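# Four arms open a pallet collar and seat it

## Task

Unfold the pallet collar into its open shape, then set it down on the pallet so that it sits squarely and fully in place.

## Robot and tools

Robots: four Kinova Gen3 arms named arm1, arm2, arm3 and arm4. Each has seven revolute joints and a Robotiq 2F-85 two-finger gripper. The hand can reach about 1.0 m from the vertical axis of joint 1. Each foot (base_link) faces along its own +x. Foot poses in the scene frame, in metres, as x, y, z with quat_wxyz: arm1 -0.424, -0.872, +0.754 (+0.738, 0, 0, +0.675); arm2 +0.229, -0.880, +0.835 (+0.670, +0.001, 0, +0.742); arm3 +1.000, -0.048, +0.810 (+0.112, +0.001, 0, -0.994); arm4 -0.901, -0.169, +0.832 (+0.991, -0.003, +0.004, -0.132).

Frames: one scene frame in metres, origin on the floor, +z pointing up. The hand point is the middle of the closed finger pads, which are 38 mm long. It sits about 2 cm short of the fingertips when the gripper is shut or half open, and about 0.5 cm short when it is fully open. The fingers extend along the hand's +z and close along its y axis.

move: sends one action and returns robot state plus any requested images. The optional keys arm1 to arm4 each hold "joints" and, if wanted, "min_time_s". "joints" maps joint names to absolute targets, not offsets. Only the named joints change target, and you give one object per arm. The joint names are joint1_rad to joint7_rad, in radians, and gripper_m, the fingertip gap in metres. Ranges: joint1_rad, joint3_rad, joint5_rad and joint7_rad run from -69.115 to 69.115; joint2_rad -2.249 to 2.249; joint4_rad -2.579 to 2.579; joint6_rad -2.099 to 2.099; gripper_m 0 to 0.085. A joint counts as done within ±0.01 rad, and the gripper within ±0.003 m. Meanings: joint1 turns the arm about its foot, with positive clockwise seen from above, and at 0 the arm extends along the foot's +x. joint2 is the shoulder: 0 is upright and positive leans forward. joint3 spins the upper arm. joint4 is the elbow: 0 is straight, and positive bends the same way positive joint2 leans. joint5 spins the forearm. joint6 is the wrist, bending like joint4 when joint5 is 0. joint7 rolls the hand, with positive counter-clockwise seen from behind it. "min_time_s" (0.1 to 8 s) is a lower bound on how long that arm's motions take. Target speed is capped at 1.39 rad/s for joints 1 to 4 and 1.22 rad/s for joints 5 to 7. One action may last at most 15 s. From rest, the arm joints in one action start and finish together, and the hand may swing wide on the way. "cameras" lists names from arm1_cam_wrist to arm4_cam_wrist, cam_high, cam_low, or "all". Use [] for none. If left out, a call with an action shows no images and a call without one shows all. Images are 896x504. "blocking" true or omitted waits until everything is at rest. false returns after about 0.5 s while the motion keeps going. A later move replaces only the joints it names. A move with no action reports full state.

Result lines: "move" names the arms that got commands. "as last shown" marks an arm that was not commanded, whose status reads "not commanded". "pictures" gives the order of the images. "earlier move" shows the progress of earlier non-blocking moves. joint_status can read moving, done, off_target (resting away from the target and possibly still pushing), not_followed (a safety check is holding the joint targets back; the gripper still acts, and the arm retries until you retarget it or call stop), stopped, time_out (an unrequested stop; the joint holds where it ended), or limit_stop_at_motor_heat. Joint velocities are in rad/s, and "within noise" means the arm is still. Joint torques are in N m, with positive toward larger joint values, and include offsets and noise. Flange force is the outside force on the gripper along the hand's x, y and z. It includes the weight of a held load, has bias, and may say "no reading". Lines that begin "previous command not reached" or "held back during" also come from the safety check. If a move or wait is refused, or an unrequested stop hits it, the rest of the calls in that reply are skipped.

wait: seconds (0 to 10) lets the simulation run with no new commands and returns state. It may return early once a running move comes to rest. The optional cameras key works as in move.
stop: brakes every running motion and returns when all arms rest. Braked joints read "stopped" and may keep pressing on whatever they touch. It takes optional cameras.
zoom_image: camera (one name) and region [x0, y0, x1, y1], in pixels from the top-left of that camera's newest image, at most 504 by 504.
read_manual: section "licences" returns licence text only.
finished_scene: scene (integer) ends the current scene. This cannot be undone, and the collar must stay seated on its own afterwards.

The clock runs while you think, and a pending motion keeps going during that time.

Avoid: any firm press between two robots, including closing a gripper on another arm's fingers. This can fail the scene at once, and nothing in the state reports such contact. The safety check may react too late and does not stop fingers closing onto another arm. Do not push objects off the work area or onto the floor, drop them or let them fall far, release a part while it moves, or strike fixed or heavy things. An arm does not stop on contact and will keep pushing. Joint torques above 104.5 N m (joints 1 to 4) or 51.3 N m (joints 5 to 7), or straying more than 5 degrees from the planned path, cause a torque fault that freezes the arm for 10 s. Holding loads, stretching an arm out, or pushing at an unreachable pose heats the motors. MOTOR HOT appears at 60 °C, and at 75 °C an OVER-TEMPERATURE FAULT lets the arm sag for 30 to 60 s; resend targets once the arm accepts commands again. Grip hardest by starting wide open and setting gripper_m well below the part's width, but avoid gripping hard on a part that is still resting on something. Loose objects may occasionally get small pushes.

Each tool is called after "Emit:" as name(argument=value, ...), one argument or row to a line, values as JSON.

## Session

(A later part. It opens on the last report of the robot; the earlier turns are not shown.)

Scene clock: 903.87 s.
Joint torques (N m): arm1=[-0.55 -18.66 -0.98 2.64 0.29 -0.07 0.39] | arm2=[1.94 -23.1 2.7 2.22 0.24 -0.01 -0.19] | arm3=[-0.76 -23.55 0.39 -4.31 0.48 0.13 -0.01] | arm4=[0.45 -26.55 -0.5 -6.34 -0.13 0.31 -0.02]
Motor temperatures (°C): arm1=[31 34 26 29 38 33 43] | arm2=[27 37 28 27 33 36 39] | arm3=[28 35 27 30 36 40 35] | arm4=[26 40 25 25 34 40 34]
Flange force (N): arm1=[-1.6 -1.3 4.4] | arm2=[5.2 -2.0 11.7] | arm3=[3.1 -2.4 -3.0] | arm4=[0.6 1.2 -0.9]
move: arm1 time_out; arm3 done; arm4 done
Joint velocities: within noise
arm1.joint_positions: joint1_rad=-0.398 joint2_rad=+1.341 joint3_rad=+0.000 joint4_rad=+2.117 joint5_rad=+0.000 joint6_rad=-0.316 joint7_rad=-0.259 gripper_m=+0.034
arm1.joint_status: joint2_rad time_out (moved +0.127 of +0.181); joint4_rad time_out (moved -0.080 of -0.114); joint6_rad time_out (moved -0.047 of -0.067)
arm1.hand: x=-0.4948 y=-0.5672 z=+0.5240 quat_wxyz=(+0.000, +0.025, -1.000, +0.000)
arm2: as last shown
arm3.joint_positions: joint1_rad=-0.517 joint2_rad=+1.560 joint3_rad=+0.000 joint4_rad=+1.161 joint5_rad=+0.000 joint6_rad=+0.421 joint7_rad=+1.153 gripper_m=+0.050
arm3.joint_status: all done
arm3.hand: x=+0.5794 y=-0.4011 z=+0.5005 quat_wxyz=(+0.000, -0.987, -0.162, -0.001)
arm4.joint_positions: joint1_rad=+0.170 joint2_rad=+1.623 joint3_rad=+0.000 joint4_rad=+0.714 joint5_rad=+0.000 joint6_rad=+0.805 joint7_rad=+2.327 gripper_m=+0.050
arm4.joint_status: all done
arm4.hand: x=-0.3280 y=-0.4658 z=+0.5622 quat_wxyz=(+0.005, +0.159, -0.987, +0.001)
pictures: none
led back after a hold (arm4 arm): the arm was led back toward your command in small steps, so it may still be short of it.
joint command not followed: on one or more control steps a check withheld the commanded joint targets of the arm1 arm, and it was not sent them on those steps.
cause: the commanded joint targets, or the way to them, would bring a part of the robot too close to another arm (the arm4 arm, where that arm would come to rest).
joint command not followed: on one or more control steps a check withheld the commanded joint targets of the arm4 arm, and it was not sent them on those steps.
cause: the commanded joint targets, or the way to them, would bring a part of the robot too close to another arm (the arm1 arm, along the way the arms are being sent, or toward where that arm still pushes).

Emit:
move(
  arm4={"joints": {"joint1_rad": 0.0599, "joint2_rad": 1.2976, "joint4_rad": 1.4750, "joint6_rad": 0.3690, "joint7_rad": -0.9252}, "min_time_s": 1.5},
  arm3={"joints": {"gripper_m": 0.012}},
)

Emit:
move(
  arm1={"joints": {"joint2_rad": 1.3948, "joint4_rad": 2.0828, "joint6_rad": -0.3360}, "min_time_s": 1.5},
)

Emit:
move(
  arm1={"joints": {"gripper_m": 0.012}},
)

Emit:
move(
  arm4={"joints": {"joint1_rad": 0.1701, "joint2_rad": 1.6226, "joint4_rad": 0.7142, "joint6_rad": 0.8048, "joint7_rad": -0.8150}, "min_time_s": 2},
  cameras=["arm4_cam_wrist", "cam_low", "cam_high"],
)

Scene clock: 929.87 s.
Joint torques (N m): arm1=[-0.6 -18.72 -0.95 2.6 0.27 -0.05 0.38] | arm2=[2.06 -24.94 3.15 1.75 0.31 -0.39 -0.08] | arm3=[-3 -20.78 -3.98 -6.87 -0.9 -2.29 -0.32] | arm4=[0.39 -22.64 -0.53 -3.12 -0.18 0.25 -0.06]
Motor temperatures (°C): arm1=[31 34 26 29 38 33 43] | arm2=[27 37 28 27 33 36 39] | arm3=[28 35 27 30 36 40 35] | arm4=[26 40 25 25 34 40 34]
Flange force (N): arm1=[-1.8 -1.5 4.5] | arm2=[5.5 -3.1 15.0] | arm3=[6.9 -8.8 -15.6] | arm4=[-0.2 -0.8 -0.7]
move: arm3 off_target; arm4 done
Joint velocities: within noise
arm1, arm2: as last shown
arm3.joint_positions: joint1_rad=-0.517 joint2_rad=+1.560 joint3_rad=+0.000 joint4_rad=+1.161 joint5_rad=+0.000 joint6_rad=+0.421 joint7_rad=+1.153 gripper_m=+0.019
arm3.joint_status: gripper_m off_target (ended at +0.019, target +0.012)
arm3.hand: x=+0.5794 y=-0.4011 z=+0.5005 quat_wxyz=(+0.000, -0.987, -0.162, -0.001)
arm4.joint_positions: joint1_rad=+0.060 joint2_rad=+1.298 joint3_rad=+0.000 joint4_rad=+1.475 joint5_rad=+0.000 joint6_rad=+0.369 joint7_rad=-0.925 gripper_m=+0.050
arm4.joint_status: all done
arm4.hand: x=-0.4200 y=-0.3594 z=+0.6226 quat_wxyz=(-0.001, -0.987, -0.159, +0.005)
pictures: none

Scene clock: 931.67 s.
Joint torques (N m): arm1=[-0.56 -18.75 -1 2.81 0.27 -0.08 0.4] | arm2=[2.04 -25.02 3.18 1.74 0.28 -0.39 -0.07] | arm3=[-3.05 -20.75 -3.99 -6.87 -0.91 -2.34 -0.28] | arm4=[0.4 -22.61 -0.53 -3.11 -0.16 0.22 -0.02]
Motor temperatures (°C): arm1=[31 34 26 29 38 33 43] | arm2=[27 37 28 27 33 36 39] | arm3=[28 35 27 30 36 40 35] | arm4=[26 40 25 25 34 40 34]
Flange force (N): arm1=[-1.8 -1.3 4.4] | arm2=[5.4 -3.1 15.1] | arm3=[6.8 -8.9 -15.6] | arm4=[-0.1 -0.8 -0.8]
move: arm1 done
Joint velocities: within noise
arm1.joint_positions: joint1_rad=-0.398 joint2_rad=+1.395 joint3_rad=+0.000 joint4_rad=+2.083 joint5_rad=+0.000 joint6_rad=-0.336 joint7_rad=-0.259 gripper_m=+0.034
arm1.joint_status: all done
arm1.hand: x=-0.4943 y=-0.5685 z=+0.5039 quat_wxyz=(+0.000, +0.025, -1.000, +0.000)
arm2, arm3, arm4: as last shown
pictures: none

Scene clock: 932.33 s.
Joint torques (N m): arm1=[-0.98 -14.07 -1.27 4.19 0.78 1.38 0.89] | arm2=[2.14 -25.31 3.22 1.8 0.27 -0.39 -0.1] | arm3=[-3.17 -21.15 -4.09 -7.17 -0.91 -2.48 -0.26] | arm4=[0.39 -22.62 -0.54 -3.1 -0.17 0.23 -0.02]
Motor temperatures (°C): arm1=[31 34 26 29 38 33 43] | arm2=[27 37 28 27 33 36 39] | arm3=[28 35 27 30 36 40 35] | arm4=[26 40 25 25 34 40 34]
Flange force (N): arm1=[-1.0 1.2 -4.1] | arm2=[5.6 -3.1 16.0] | arm3=[7.1 -9.2 -15.4] | arm4=[-0.1 -0.8 -0.7]
move: arm1 off_target
Joint velocities: within noise
arm1.joint_positions: joint1_rad=-0.398 joint2_rad=+1.395 joint3_rad=+0.000 joint4_rad=+2.083 joint5_rad=+0.000 joint6_rad=-0.336 joint7_rad=-0.259 gripper_m=+0.019
arm1.joint_status: gripper_m off_target (ended at +0.019, target +0.012)
arm1.hand: x=-0.4943 y=-0.5684 z=+0.5039 quat_wxyz=(+0.000, +0.025, -1.000, +0.000)
arm2, arm3, arm4: as last shown
pictures: none

Scene clock: 936.67 s.
Joint torques (N m): arm1=[-0.95 -13.97 -1.39 4.45 0.77 1.52 0.81] | arm2=[2.15 -25.43 3.27 1.61 0.21 -0.45 -0.15] | arm3=[-3.2 -21.16 -4.11 -7.17 -0.88 -2.44 -0.27] | arm4=[0.46 -25.32 -0.57 -5.14 -0.16 0.26 -0.03]
Motor temperatures (°C): arm1=[31 34 26 29 38 33 43] | arm2=[27 37 28 27 33 36 39] | arm3=[28 35 27 30 36 40 35] | arm4=[26 40 25 25 34 40 34]
Flange force (N): arm1=[-1.1 1.6 -3.7] | arm2=[5.4 -3.4 15.8] | arm3=[7.2 -9.3 -15.4] | arm4=[-0.3 -1.0 -0.8]
move: arm4 time_out
Joint velocities: within noise
arm1.joint_positions: joint1_rad=-0.398 joint2_rad=+1.395 joint3_rad=+0.000 joint4_rad=+2.083 joint5_rad=+0.000 joint6_rad=-0.336 joint7_rad=-0.259 gripper_m=+0.019
arm1.joint_status: not commanded
arm1.hand: x=-0.4943 y=-0.5685 z=+0.5039 quat_wxyz=(+0.000, +0.025, -1.000, +0.000)
arm2.joint_positions: joint1_rad=-0.359 joint2_rad=+1.556 joint3_rad=+0.000 joint4_rad=+1.756 joint5_rad=+0.000 joint6_rad=-0.171 joint7_rad=-0.411 gripper_m=+0.019
arm2.joint_status: not commanded
arm2.hand: x=+0.0871 y=-0.5397 z=+0.5060 quat_wxyz=(+0.001, +0.025, -1.000, -0.001)
arm3: as last shown
arm4.joint_positions: joint1_rad=+0.124 joint2_rad=+1.488 joint3_rad=+0.000 joint4_rad=+1.030 joint5_rad=+0.000 joint6_rad=+0.624 joint7_rad=-0.861 gripper_m=+0.050
arm4.joint_status: joint1_rad time_out (moved +0.065 of +0.110); joint2_rad time_out (moved +0.190 of +0.325); joint4_rad time_out (moved -0.445 of -0.761); joint6_rad time_out (moved +0.255 of +0.436); joint7_rad time_out (moved +0.065 of +0.110)
arm4.hand: x=-0.3554 y=-0.4225 z=+0.5818 quat_wxyz=(-0.001, -0.987, -0.159, +0.005)
pictures: arm4_cam_wrist, cam_high, cam_low
joint command not followed: on one or more control steps a check withheld the commanded joint targets of the arm4 arm, and it was not sent them on those steps.
cause: the commanded joint targets, or the way to them, would bring a part of the robot too close to another arm (the arm1 arm, at the place that arm is still heading or pushing toward).

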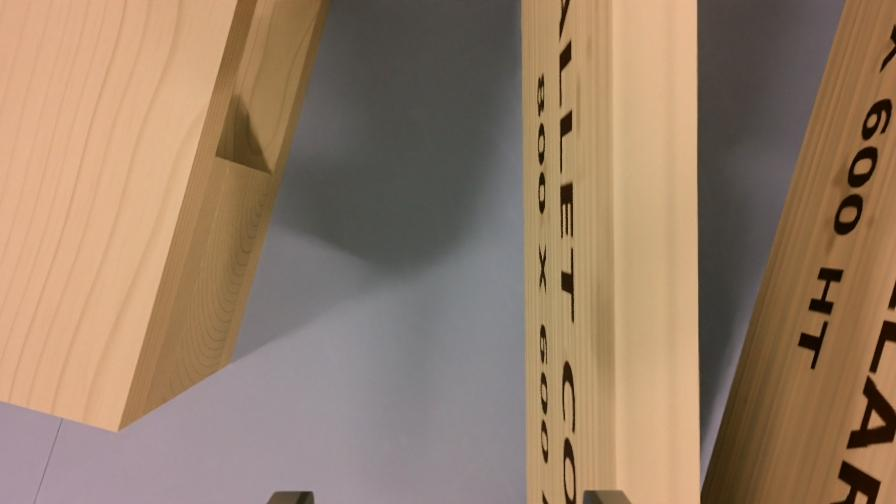

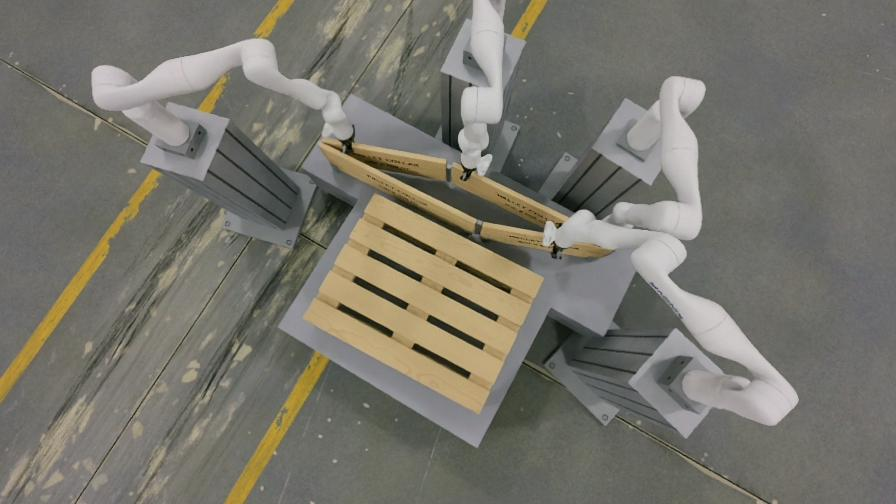

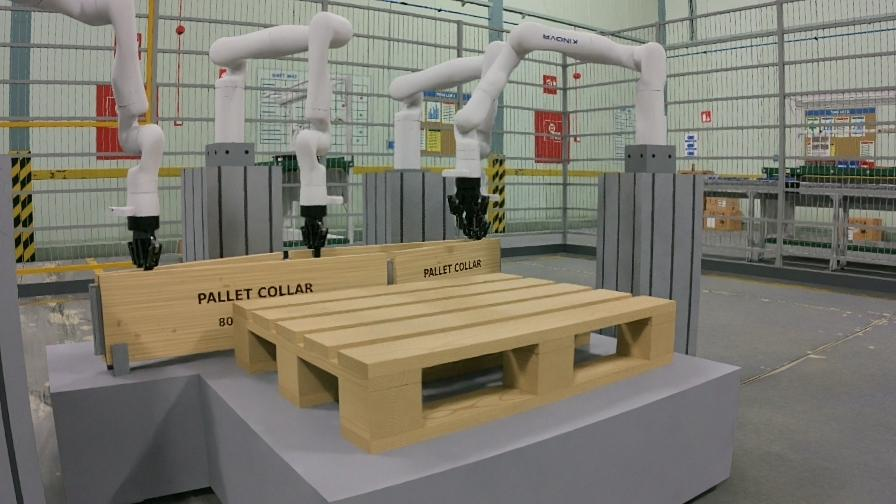

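Emit:
move(
  arm1={"joints": {"gripper_m": 0.034}},
  arm4={"joints": {"joint1_rad": 0.0599, "joint2_rad": 1.2976, "joint4_rad": 1.4750, "joint6_rad": 0.3690, "joint7_rad": 2.2164}, "min_time_s": 1.5},
)

Emit:
move(
  arm1={"joints": {"joint2_rad": 1.2141, "joint4_rad": 2.1968, "joint6_rad": -0.2693}, "min_time_s": 1.5},
)

Emit:
move(
  arm1={"joints": {"joint1_rad": 0.4496, "joint2_rad": 1.1853, "joint4_rad": 1.9711, "joint6_rad": -0.0148, "joint7_rad": -2.5532}, "min_time_s": 2},
  cameras=["arm1_cam_wrist"],
)

Emit:
move(
  arm1={"joints": {"joint2_rad": 1.3547, "joint4_rad": 1.8689, "joint6_rad": -0.0820}, "min_time_s": 2},
)

Emit:
move(
  arm1={"joints": {"gripper_m": 0.012}},
  arm4={"joints": {"joint1_rad": 0.2085, "joint2_rad": 1.5680, "joint4_rad": 0.8760, "joint6_rad": 0.6976, "joint7_rad": 2.3650}, "min_time_s": 2},
  cameras=["arm4_cam_wrist", "cam_high"],
)

Scene clock: 996.67 s.
Joint torques (N m): arm1=[-0.61 -18.78 -0.95 2.81 0.3 -0.08 0.38] | arm2=[2.03 -25.1 3.09 1.5 0.27 -0.56 -0.12] | arm3=[-3.14 -21.08 -4.07 -7.02 -0.89 -2.39 -0.29] | arm4=[0.36 -22.59 -0.47 -3.05 -0.17 0.34 -0.05]
Motor temperatures (°C): arm1=[31 34 26 29 38 33 43] | arm2=[27 38 28 27 33 36 39] | arm3=[28 35 27 30 36 40 35] | arm4=[26 42 25 25 34 40 34]
Flange force (N): arm1=[-1.8 -1.3 4.5] | arm2=[5.3 -3.2 14.8] | arm3=[6.9 -9.0 -15.2] | arm4=[0.3 0.8 -0.6]
move: arm1 done; arm4 done
Joint velocities: within noise
arm1.joint_positions: joint1_rad=-0.398 joint2_rad=+1.395 joint3_rad=+0.000 joint4_rad=+2.083 joint5_rad=+0.000 joint6_rad=-0.336 joint7_rad=-0.259 gripper_m=+0.034
arm1.joint_status: all done
arm1.hand: x=-0.4943 y=-0.5685 z=+0.5039 quat_wxyz=(+0.000, +0.025, -1.000, +0.000)
arm2, arm3: as last shown
arm4.joint_positions: joint1_rad=+0.060 joint2_rad=+1.298 joint3_rad=+0.000 joint4_rad=+1.475 joint5_rad=+0.000 joint6_rad=+0.369 joint7_rad=+2.216 gripper_m=+0.050
arm4.joint_status: all done
arm4.hand: x=-0.4200 y=-0.3594 z=+0.6226 quat_wxyz=(+0.005, +0.159, -0.987, +0.001)
pictures: none

Scene clock: 998.50 s.
Joint torques (N m): arm1=[-0.55 -18.36 -0.99 2.21 0.27 -0.08 0.39] | arm2=[2.13 -25.05 3.1 1.43 0.3 -0.51 -0.12] | arm3=[-3.19 -21.16 -4.08 -6.98 -0.9 -2.34 -0.27] | arm4=[0.42 -22.53 -0.47 -3 -0.17 0.33 -0.02]
Motor temperatures (°C): arm1=[31 34 26 29 38 33 43] | arm2=[27 38 28 27 33 36 39] | arm3=[28 35 27 30 36 40 35] | arm4=[26 42 25 24 34 40 34]
Flange force (N): arm1=[-1.6 -1.3 4.8] | arm2=[5.4 -3.6 14.5] | arm3=[6.7 -9.1 -14.9] | arm4=[0.1 0.9 -0.7]
move: arm1 done
Joint velocities: within noise
arm1.joint_positions: joint1_rad=-0.398 joint2_rad=+1.214 joint3_rad=+0.000 joint4_rad=+2.197 joint5_rad=+0.000 joint6_rad=-0.269 joint7_rad=-0.259 gripper_m=+0.034
arm1.joint_status: all done
arm1.hand: x=-0.4943 y=-0.5684 z=+0.5709 quat_wxyz=(+0.000, +0.025, -1.000, +0.000)
arm2, arm3, arm4: as last shown
pictures: none

Scene clock: 1001.27 s.
Joint torques (N m): arm1=[-0.55 -20.42 -0.88 -0.01 0.3 -0.11 0.38] | arm2=[2.05 -25.11 3 1.4 0.32 -0.53 -0.11] | arm3=[-3.14 -21.12 -4.07 -7.01 -0.89 -2.36 -0.24] | arm4=[0.43 -22.57 -0.46 -3.02 -0.18 0.33 -0.04]
Motor temperatures (°C): arm1=[31 34 26 29 38 33 43] | arm2=[27 38 28 27 33 36 39] | arm3=[28 35 27 30 36 40 35] | arm4=[26 43 25 24 34 40 34]
Flange force (N): arm1=[0.4 0.5 4.4] | arm2=[5.2 -3.6 14.6] | arm3=[6.9 -9.0 -15.1] | arm4=[0.1 0.8 -0.6]
move: arm1 done
Joint velocities: within noise
arm1.joint_positions: joint1_rad=+0.450 joint2_rad=+1.185 joint3_rad=+0.000 joint4_rad=+1.971 joint5_rad=+0.000 joint6_rad=-0.015 joint7_rad=-2.553 gripper_m=+0.034
arm1.joint_status: all done
arm1.hand: x=-0.2047 y=-0.5540 z=+0.5708 quat_wxyz=(+0.000, -1.000, -0.025, +0.000)
arm2, arm3, arm4: as last shown

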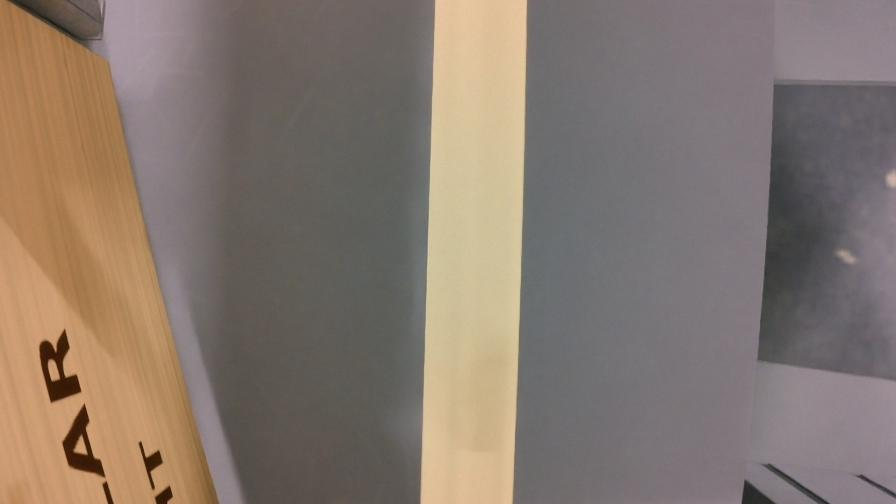

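Scene clock: 1003.60 s.
Joint torques (N m): arm1=[-0.53 -20.8 -0.92 0.56 0.27 -0.09 0.39] | arm2=[2.01 -25.11 3.01 1.39 0.29 -0.5 -0.12] | arm3=[-3.18 -21.11 -4.08 -7.05 -0.9 -2.38 -0.29] | arm4=[0.42 -22.56 -0.48 -3.03 -0.12 0.35 -0.03]
Motor temperatures (°C): arm1=[31 34 26 29 38 33 43] | arm2=[27 38 28 27 33 36 39] | arm3=[28 35 27 30 36 40 35] | arm4=[26 43 25 24 34 40 34]
Flange force (N): arm1=[0.2 0.8 4.2] | arm2=[5.0 -3.7 14.5] | arm3=[7.0 -9.2 -15.2] | arm4=[0.2 1.0 -0.7]
move: arm1 done
Joint velocities: within noise
arm1.joint_positions: joint1_rad=+0.450 joint2_rad=+1.355 joint3_rad=+0.000 joint4_rad=+1.869 joint5_rad=+0.000 joint6_rad=-0.082 joint7_rad=-2.553 gripper_m=+0.034
arm1.joint_status: all done
arm1.hand: x=-0.2047 y=-0.5540 z=+0.5038 quat_wxyz=(+0.000, -1.000, -0.025, +0.000)
arm2, arm3, arm4: as last shown
pictures: none

Scene clock: 1005.97 s.
Joint torques (N m): arm1=[-1.18 -18.66 -0.94 -2.27 0.73 -1.16 0.85] | arm2=[1.6 -26.14 2.47 2.95 0.42 -0.17 -0.04] | arm3=[-3.48 -21.36 -4.33 -7.1 -0.95 -2.39 -0.31] | arm4=[0.46 -25.84 -0.43 -5.56 -0.13 0.32 -0.04]
Motor temperatures (°C): arm1=[31 34 26 29 38 33 43] | arm2=[27 38 28 27 33 36 39] | arm3=[28 35 27 30 36 40 35] | arm4=[26 42 25 24 34 40 34]
Flange force (N): arm1=[-2.3 4.9 -6.9] | arm2=[5.2 -0.5 20.6] | arm3=[6.7 -9.7 -14.7] | arm4=[0.1 0.9 -0.7]
move: arm1 off_target; arm4 done
Joint velocities: within noise
arm1.joint_positions: joint1_rad=+0.450 joint2_rad=+1.355 joint3_rad=+0.000 joint4_rad=+1.869 joint5_rad=+0.000 joint6_rad=-0.082 joint7_rad=-2.553 gripper_m=+0.019
arm1.joint_status: gripper_m off_target (ended at +0.019, target +0.012)
arm1.hand: x=-0.2047 y=-0.5540 z=+0.5038 quat_wxyz=(+0.000, -1.000, -0.025, +0.000)
arm2: as last shown
arm3.joint_positions: joint1_rad=-0.517 joint2_rad=+1.560 joint3_rad=+0.000 joint4_rad=+1.161 joint5_rad=+0.000 joint6_rad=+0.421 joint7_rad=+1.153 gripper_m=+0.019
arm3.joint_status: not commanded
arm3.hand: x=+0.5794 y=-0.4011 z=+0.5005 quat_wxyz=(+0.000, -0.987, -0.162, -0.001)
arm4.joint_positions: joint1_rad=+0.209 joint2_rad=+1.568 joint3_rad=+0.000 joint4_rad=+0.876 joint5_rad=+0.000 joint6_rad=+0.698 joint7_rad=+2.365 gripper_m=+0.050
arm4.joint_status: all done
arm4.hand: x=-0.3612 y=-0.4767 z=+0.5625 quat_wxyz=(+0.005, +0.159, -0.987, +0.001)

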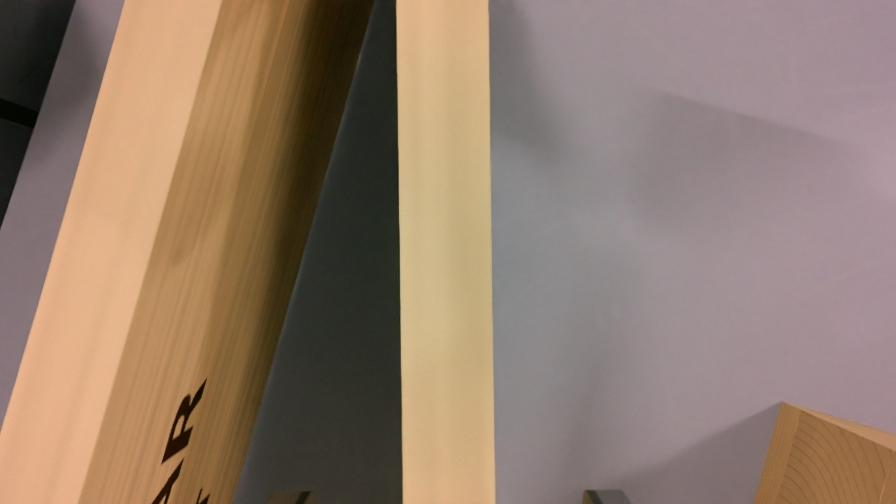

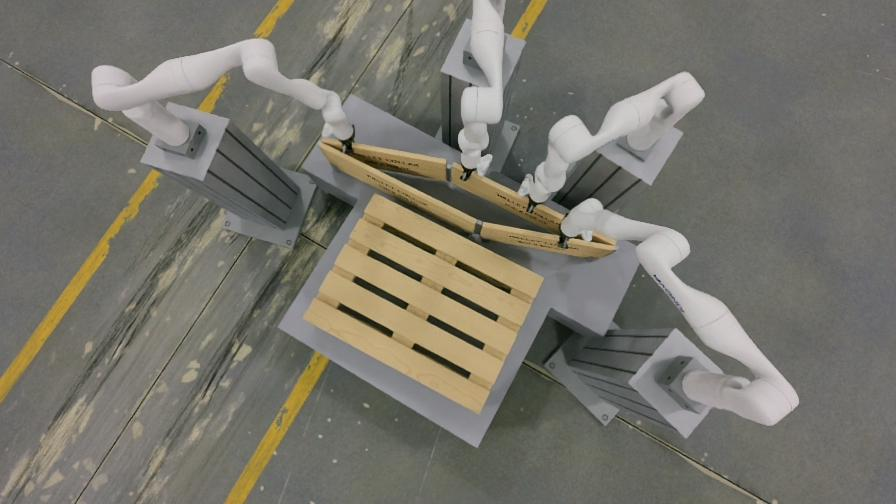

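Emit:
move(
  arm4={"joints": {"joint2_rad": 1.7207, "joint4_rad": 0.7037, "joint6_rad": 0.7172}, "min_time_s": 2},
)

Emit:
move(
  arm4={"joints": {"gripper_m": 0.012}},
)

Emit:
move(
  arm1={"joints": {"joint2_rad": 1.1956, "joint4_rad": 1.9659, "joint6_rad": -0.0199}, "min_time_s": 2.5},
  arm2={"joints": {"joint2_rad": 1.4036, "joint4_rad": 1.8901, "joint6_rad": -0.1521}, "min_time_s": 2.5},
  arm3={"joints": {"joint2_rad": 1.4145, "joint4_rad": 1.2884, "joint6_rad": 0.4387}, "min_time_s": 2.5},
  arm4={"joints": {"joint2_rad": 1.5609, "joint4_rad": 0.8831, "joint6_rad": 0.6976}, "min_time_s": 2.5},
  cameras=["cam_low"],
)

Scene clock: 1087.27 s.
Joint torques (N m): arm1=[-1.21 -18.58 -0.95 -2.33 0.73 -1.15 0.85] | arm2=[1.54 -26.25 2.48 2.93 0.34 -0.21 -0.03] | arm3=[-3.51 -21.36 -4.31 -7.12 -0.96 -2.41 -0.31] | arm4=[0.41 -25.73 -0.51 -5.82 -0.13 0.33 -0.04]
Motor temperatures (°C): arm1=[31 34 26 29 38 33 43] | arm2=[27 38 28 27 33 36 39] | arm3=[28 34 27 30 36 40 35] | arm4=[26 41 25 25 34 40 34]
Flange force (N): arm1=[-2.4 5.0 -7.2] | arm2=[5.0 -0.4 20.8] | arm3=[6.7 -9.7 -14.8] | arm4=[0.9 1.6 -1.3]
move: arm4 done
Joint velocities: within noise
arm1, arm2, arm3: as last shown
arm4.joint_positions: joint1_rad=+0.209 joint2_rad=+1.721 joint3_rad=+0.000 joint4_rad=+0.704 joint5_rad=+0.000 joint6_rad=+0.717 joint7_rad=+2.365 gripper_m=+0.050
arm4.joint_status: all done
arm4.hand: x=-0.3618 y=-0.4769 z=+0.5025 quat_wxyz=(+0.005, +0.159, -0.987, +0.001)
pictures: none

Scene clock: 1088.07 s.
Joint torques (N m): arm1=[-1.3 -19.19 -1.18 -2.6 0.71 -1.3 0.84] | arm2=[1.47 -25.95 2.24 3.09 0.37 -0.07 -0.11] | arm3=[-3.21 -21.48 -3.99 -7.2 -0.87 -2.39 -0.33] | arm4=[2.07 -22.27 1.58 -8.44 0.78 -3.49 -0.47]
Motor temperatures (°C): arm1=[31 34 26 29 38 33 43] | arm2=[27 38 28 27 33 36 39] | arm3=[28 34 27 30 36 40 35] | arm4=[26 41 25 25 34 40 34]
Flange force (N): arm1=[-2.4 5.6 -6.3] | arm2=[4.8 -0.2 20.5] | arm3=[7.2 -9.4 -14.7] | arm4=[5.5 9.6 -17.3]
move: arm4 off_target
Joint velocities: within noise
arm1, arm2, arm3: as last shown
arm4.joint_positions: joint1_rad=+0.209 joint2_rad=+1.721 joint3_rad=+0.000 joint4_rad=+0.704 joint5_rad=+0.000 joint6_rad=+0.717 joint7_rad=+2.365 gripper_m=+0.019
arm4.joint_status: gripper_m off_target (ended at +0.019, target +0.012)
arm4.hand: x=-0.3618 y=-0.4769 z=+0.5025 quat_wxyz=(+0.005, +0.159, -0.987, +0.001)
pictures: none

Scene clock: 1090.87 s.
Joint torques (N m): arm1=[-0.79 -22.88 -0.43 -2.49 0.82 -1.12 0.94] | arm2=[2.16 -21.4 3.1 2.55 0.39 -0.06 -0.04] | arm3=[-1.56 -32.93 -0.35 -7.02 0.19 0.12 -0.02] | arm4=[3.98 -36.84 2.1 -5.88 0.58 2.89 0.07]
Motor temperatures (°C): arm1=[31 34 26 29 38 33 43] | arm2=[27 38 28 27 33 36 39] | arm3=[28 35 27 30 36 40 35] | arm4=[26 41 25 25 34 40 34]
Flange force (N): arm1=[-3.2 3.9 6.1] | arm2=[7.0 -0.1 8.8] | arm3=[3.4 -4.2 14.3] | arm4=[-10.2 -1.9 24.5]
move: arm1 done; arm2 done; arm3 done; arm4 done
Joint velocities: within noise
arm1.joint_positions: joint1_rad=+0.450 joint2_rad=+1.196 joint3_rad=+0.000 joint4_rad=+1.966 joint5_rad=+0.000 joint6_rad=-0.020 joint7_rad=-2.553 gripper_m=+0.019
arm1.joint_status: all done
arm1.hand: x=-0.2046 y=-0.5540 z=+0.5668 quat_wxyz=(+0.000, -1.000, -0.025, +0.000)
arm2.joint_positions: joint1_rad=-0.359 joint2_rad=+1.404 joint3_rad=+0.000 joint4_rad=+1.890 joint5_rad=+0.000 joint6_rad=-0.152 joint7_rad=-0.411 gripper_m=+0.019
arm2.joint_status: all done
arm2.hand: x=+0.0872 y=-0.5398 z=+0.5689 quat_wxyz=(+0.001, +0.025, -1.000, -0.001)
arm3.joint_positions: joint1_rad=-0.517 joint2_rad=+1.415 joint3_rad=+0.000 joint4_rad=+1.288 joint5_rad=+0.000 joint6_rad=+0.439 joint7_rad=+1.153 gripper_m=+0.019
arm3.joint_status: all done
arm3.hand: x=+0.5792 y=-0.4011 z=+0.5636 quat_wxyz=(+0.000, -0.987, -0.162, -0.001)
arm4.joint_positions: joint1_rad=+0.208 joint2_rad=+1.561 joint3_rad=+0.000 joint4_rad=+0.883 joint5_rad=+0.000 joint6_rad=+0.698 joint7_rad=+2.365 gripper_m=+0.019
arm4.joint_status: all done
arm4.hand: x=-0.3612 y=-0.4766 z=+0.5655 quat_wxyz=(+0.005, +0.159, -0.987, +0.001)

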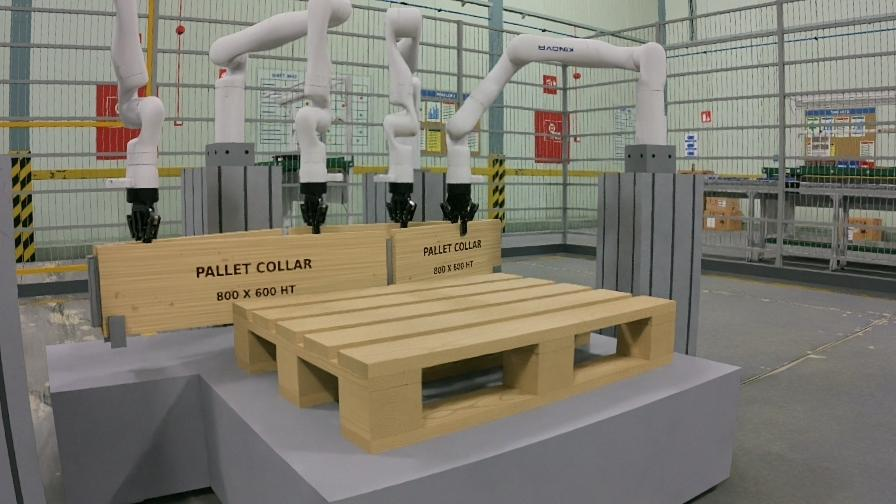

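Emit:
move(
  arm1={"joints": {"joint2_rad": 1.0309, "joint4_rad": 2.0333, "joint6_rad": 0.0774}, "min_time_s": 2.5},
  arm2={"joints": {"joint2_rad": 1.2440, "joint4_rad": 1.9971, "joint6_rad": -0.0995}, "min_time_s": 2.5},
  arm3={"joints": {"joint2_rad": 1.2767, "joint4_rad": 1.3804, "joint6_rad": 0.4845}, "min_time_s": 2.5},
  arm4={"joints": {"joint2_rad": 1.4201, "joint4_rad": 1.0039, "joint6_rad": 0.7176}, "min_time_s": 2.5},
)

Emit:
move(
  arm1={"joints": {"joint2_rad": 0.8609, "joint4_rad": 2.0688, "joint6_rad": 0.2119}, "min_time_s": 2.5},
  arm2={"joints": {"joint2_rad": 1.0737, "joint4_rad": 2.0760, "joint6_rad": -0.0081}, "min_time_s": 2.5},
  arm3={"joints": {"joint2_rad": 1.1430, "joint4_rad": 1.4413, "joint6_rad": 0.5573}, "min_time_s": 2.5},
  arm4={"joints": {"joint2_rad": 1.2904, "joint4_rad": 1.0833, "joint6_rad": 0.7679}, "min_time_s": 2.5},
  cameras=["cam_low", "cam_high"],
)

Scene clock: 1110.47 s.
Joint torques (N m): arm1=[-1.29 -23.44 -1.16 -4.05 0.86 -1.43 1] | arm2=[1.31 -21.41 1.55 1.91 0.49 -0.04 -0.04] | arm3=[0.12 -33.56 1.54 -9.21 0.68 -0.68 -0.06] | arm4=[1.82 -38.84 0.45 -9.03 0 1.1 0.11]
Motor temperatures (°C): arm1=[31 34 26 29 38 33 43] | arm2=[27 38 28 27 33 36 39] | arm3=[28 36 27 30 36 40 35] | arm4=[26 43 25 25 34 40 34]
Flange force (N): arm1=[-2.7 4.8 9.0] | arm2=[4.8 0.7 9.2] | arm3=[7.5 -2.6 14.1] | arm4=[-3.5 0.5 22.4]
move: arm1 done; arm2 done; arm3 done; arm4 done
Joint velocities: within noise
arm1.joint_positions: joint1_rad=+0.450 joint2_rad=+1.031 joint3_rad=+0.000 joint4_rad=+2.033 joint5_rad=+0.000 joint6_rad=+0.077 joint7_rad=-2.553 gripper_m=+0.019
arm1.joint_status: all done
arm1.hand: x=-0.2046 y=-0.5540 z=+0.6298 quat_wxyz=(+0.000, -1.000, -0.025, +0.000)
arm2.joint_positions: joint1_rad=-0.359 joint2_rad=+1.244 joint3_rad=+0.000 joint4_rad=+1.997 joint5_rad=+0.000 joint6_rad=-0.100 joint7_rad=-0.411 gripper_m=+0.019
arm2.joint_status: all done
arm2.hand: x=+0.0873 y=-0.5400 z=+0.6319 quat_wxyz=(+0.001, +0.025, -1.000, -0.001)
arm3.joint_positions: joint1_rad=-0.517 joint2_rad=+1.277 joint3_rad=+0.000 joint4_rad=+1.380 joint5_rad=+0.000 joint6_rad=+0.485 joint7_rad=+1.153 gripper_m=+0.019
arm3.joint_status: all done
arm3.hand: x=+0.5791 y=-0.4010 z=+0.6265 quat_wxyz=(+0.000, -0.987, -0.162, -0.001)
arm4.joint_positions: joint1_rad=+0.208 joint2_rad=+1.420 joint3_rad=+0.000 joint4_rad=+1.004 joint5_rad=+0.000 joint6_rad=+0.718 joint7_rad=+2.365 gripper_m=+0.019
arm4.joint_status: all done
arm4.hand: x=-0.3606 y=-0.4764 z=+0.6286 quat_wxyz=(+0.005, +0.159, -0.987, +0.001)
pictures: none

Scene clock: 1113.27 s.
Joint torques (N m): arm1=[-1.48 -24.04 -1.49 -6.5 0.8 -1.85 0.91] | arm2=[0.89 -21.29 0.6 0.74 0.53 -0.04 -0.08] | arm3=[1.92 -33.94 3.52 -12.03 1.28 -1.65 -0.02] | arm4=[-0.01 -39.3 -1.04 -12.03 -0.51 -0.51 0.14]
Motor temperatures (°C): arm1=[31 34 26 29 38 33 43] | arm2=[27 38 28 27 33 36 39] | arm3=[28 36 27 30 36 40 35] | arm4=[26 44 25 25 34 40 34]
Flange force (N): arm1=[-2.8 5.7 12.4] | arm2=[3.6 0.9 9.9] | arm3=[12.7 -1.1 14.0] | arm4=[2.7 3.0 19.6]
move: arm1 done; arm2 done; arm3 done; arm4 done
Joint velocities: within noise
arm1.joint_positions: joint1_rad=+0.450 joint2_rad=+0.861 joint3_rad=+0.000 joint4_rad=+2.069 joint5_rad=+0.000 joint6_rad=+0.212 joint7_rad=-2.553 gripper_m=+0.019
arm1.joint_status: all done
arm1.hand: x=-0.2046 y=-0.5540 z=+0.6938 quat_wxyz=(+0.000, -1.000, -0.025, +0.000)
arm2.joint_positions: joint1_rad=-0.359 joint2_rad=+1.074 joint3_rad=+0.000 joint4_rad=+2.076 joint5_rad=+0.000 joint6_rad=-0.008 joint7_rad=-0.411 gripper_m=+0.019
arm2.joint_status: all done
arm2.hand: x=+0.0875 y=-0.5401 z=+0.6960 quat_wxyz=(+0.001, +0.025, -1.000, -0.001)
arm3.joint_positions: joint1_rad=-0.517 joint2_rad=+1.143 joint3_rad=+0.000 joint4_rad=+1.441 joint5_rad=+0.000 joint6_rad=+0.557 joint7_rad=+1.153 gripper_m=+0.019
arm3.joint_status: all done
arm3.hand: x=+0.5790 y=-0.4009 z=+0.6904 quat_wxyz=(+0.000, -0.987, -0.162, -0.001)
arm4.joint_positions: joint1_rad=+0.209 joint2_rad=+1.290 joint3_rad=+0.000 joint4_rad=+1.083 joint5_rad=+0.000 joint6_rad=+0.768 joint7_rad=+2.365 gripper_m=+0.019
arm4.joint_status: all done
arm4.hand: x=-0.3601 y=-0.4761 z=+0.6925 quat_wxyz=(+0.005, +0.159, -0.987, +0.001)
pictures: cam_high, cam_low

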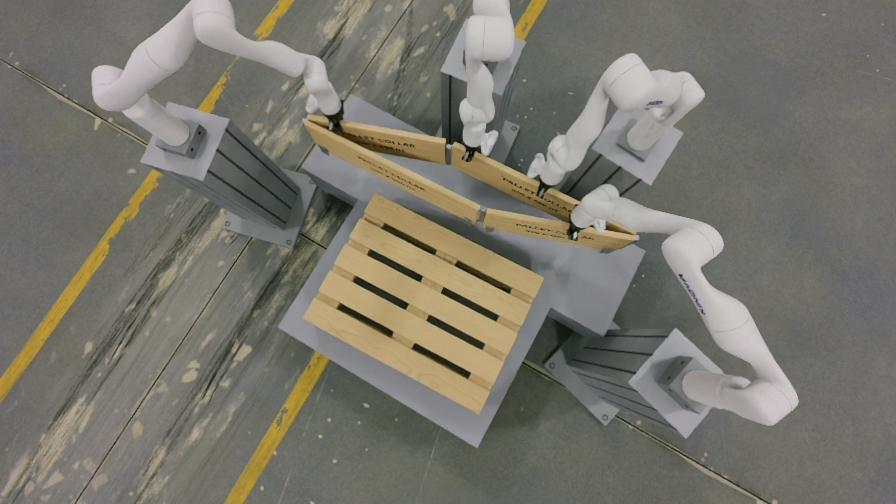

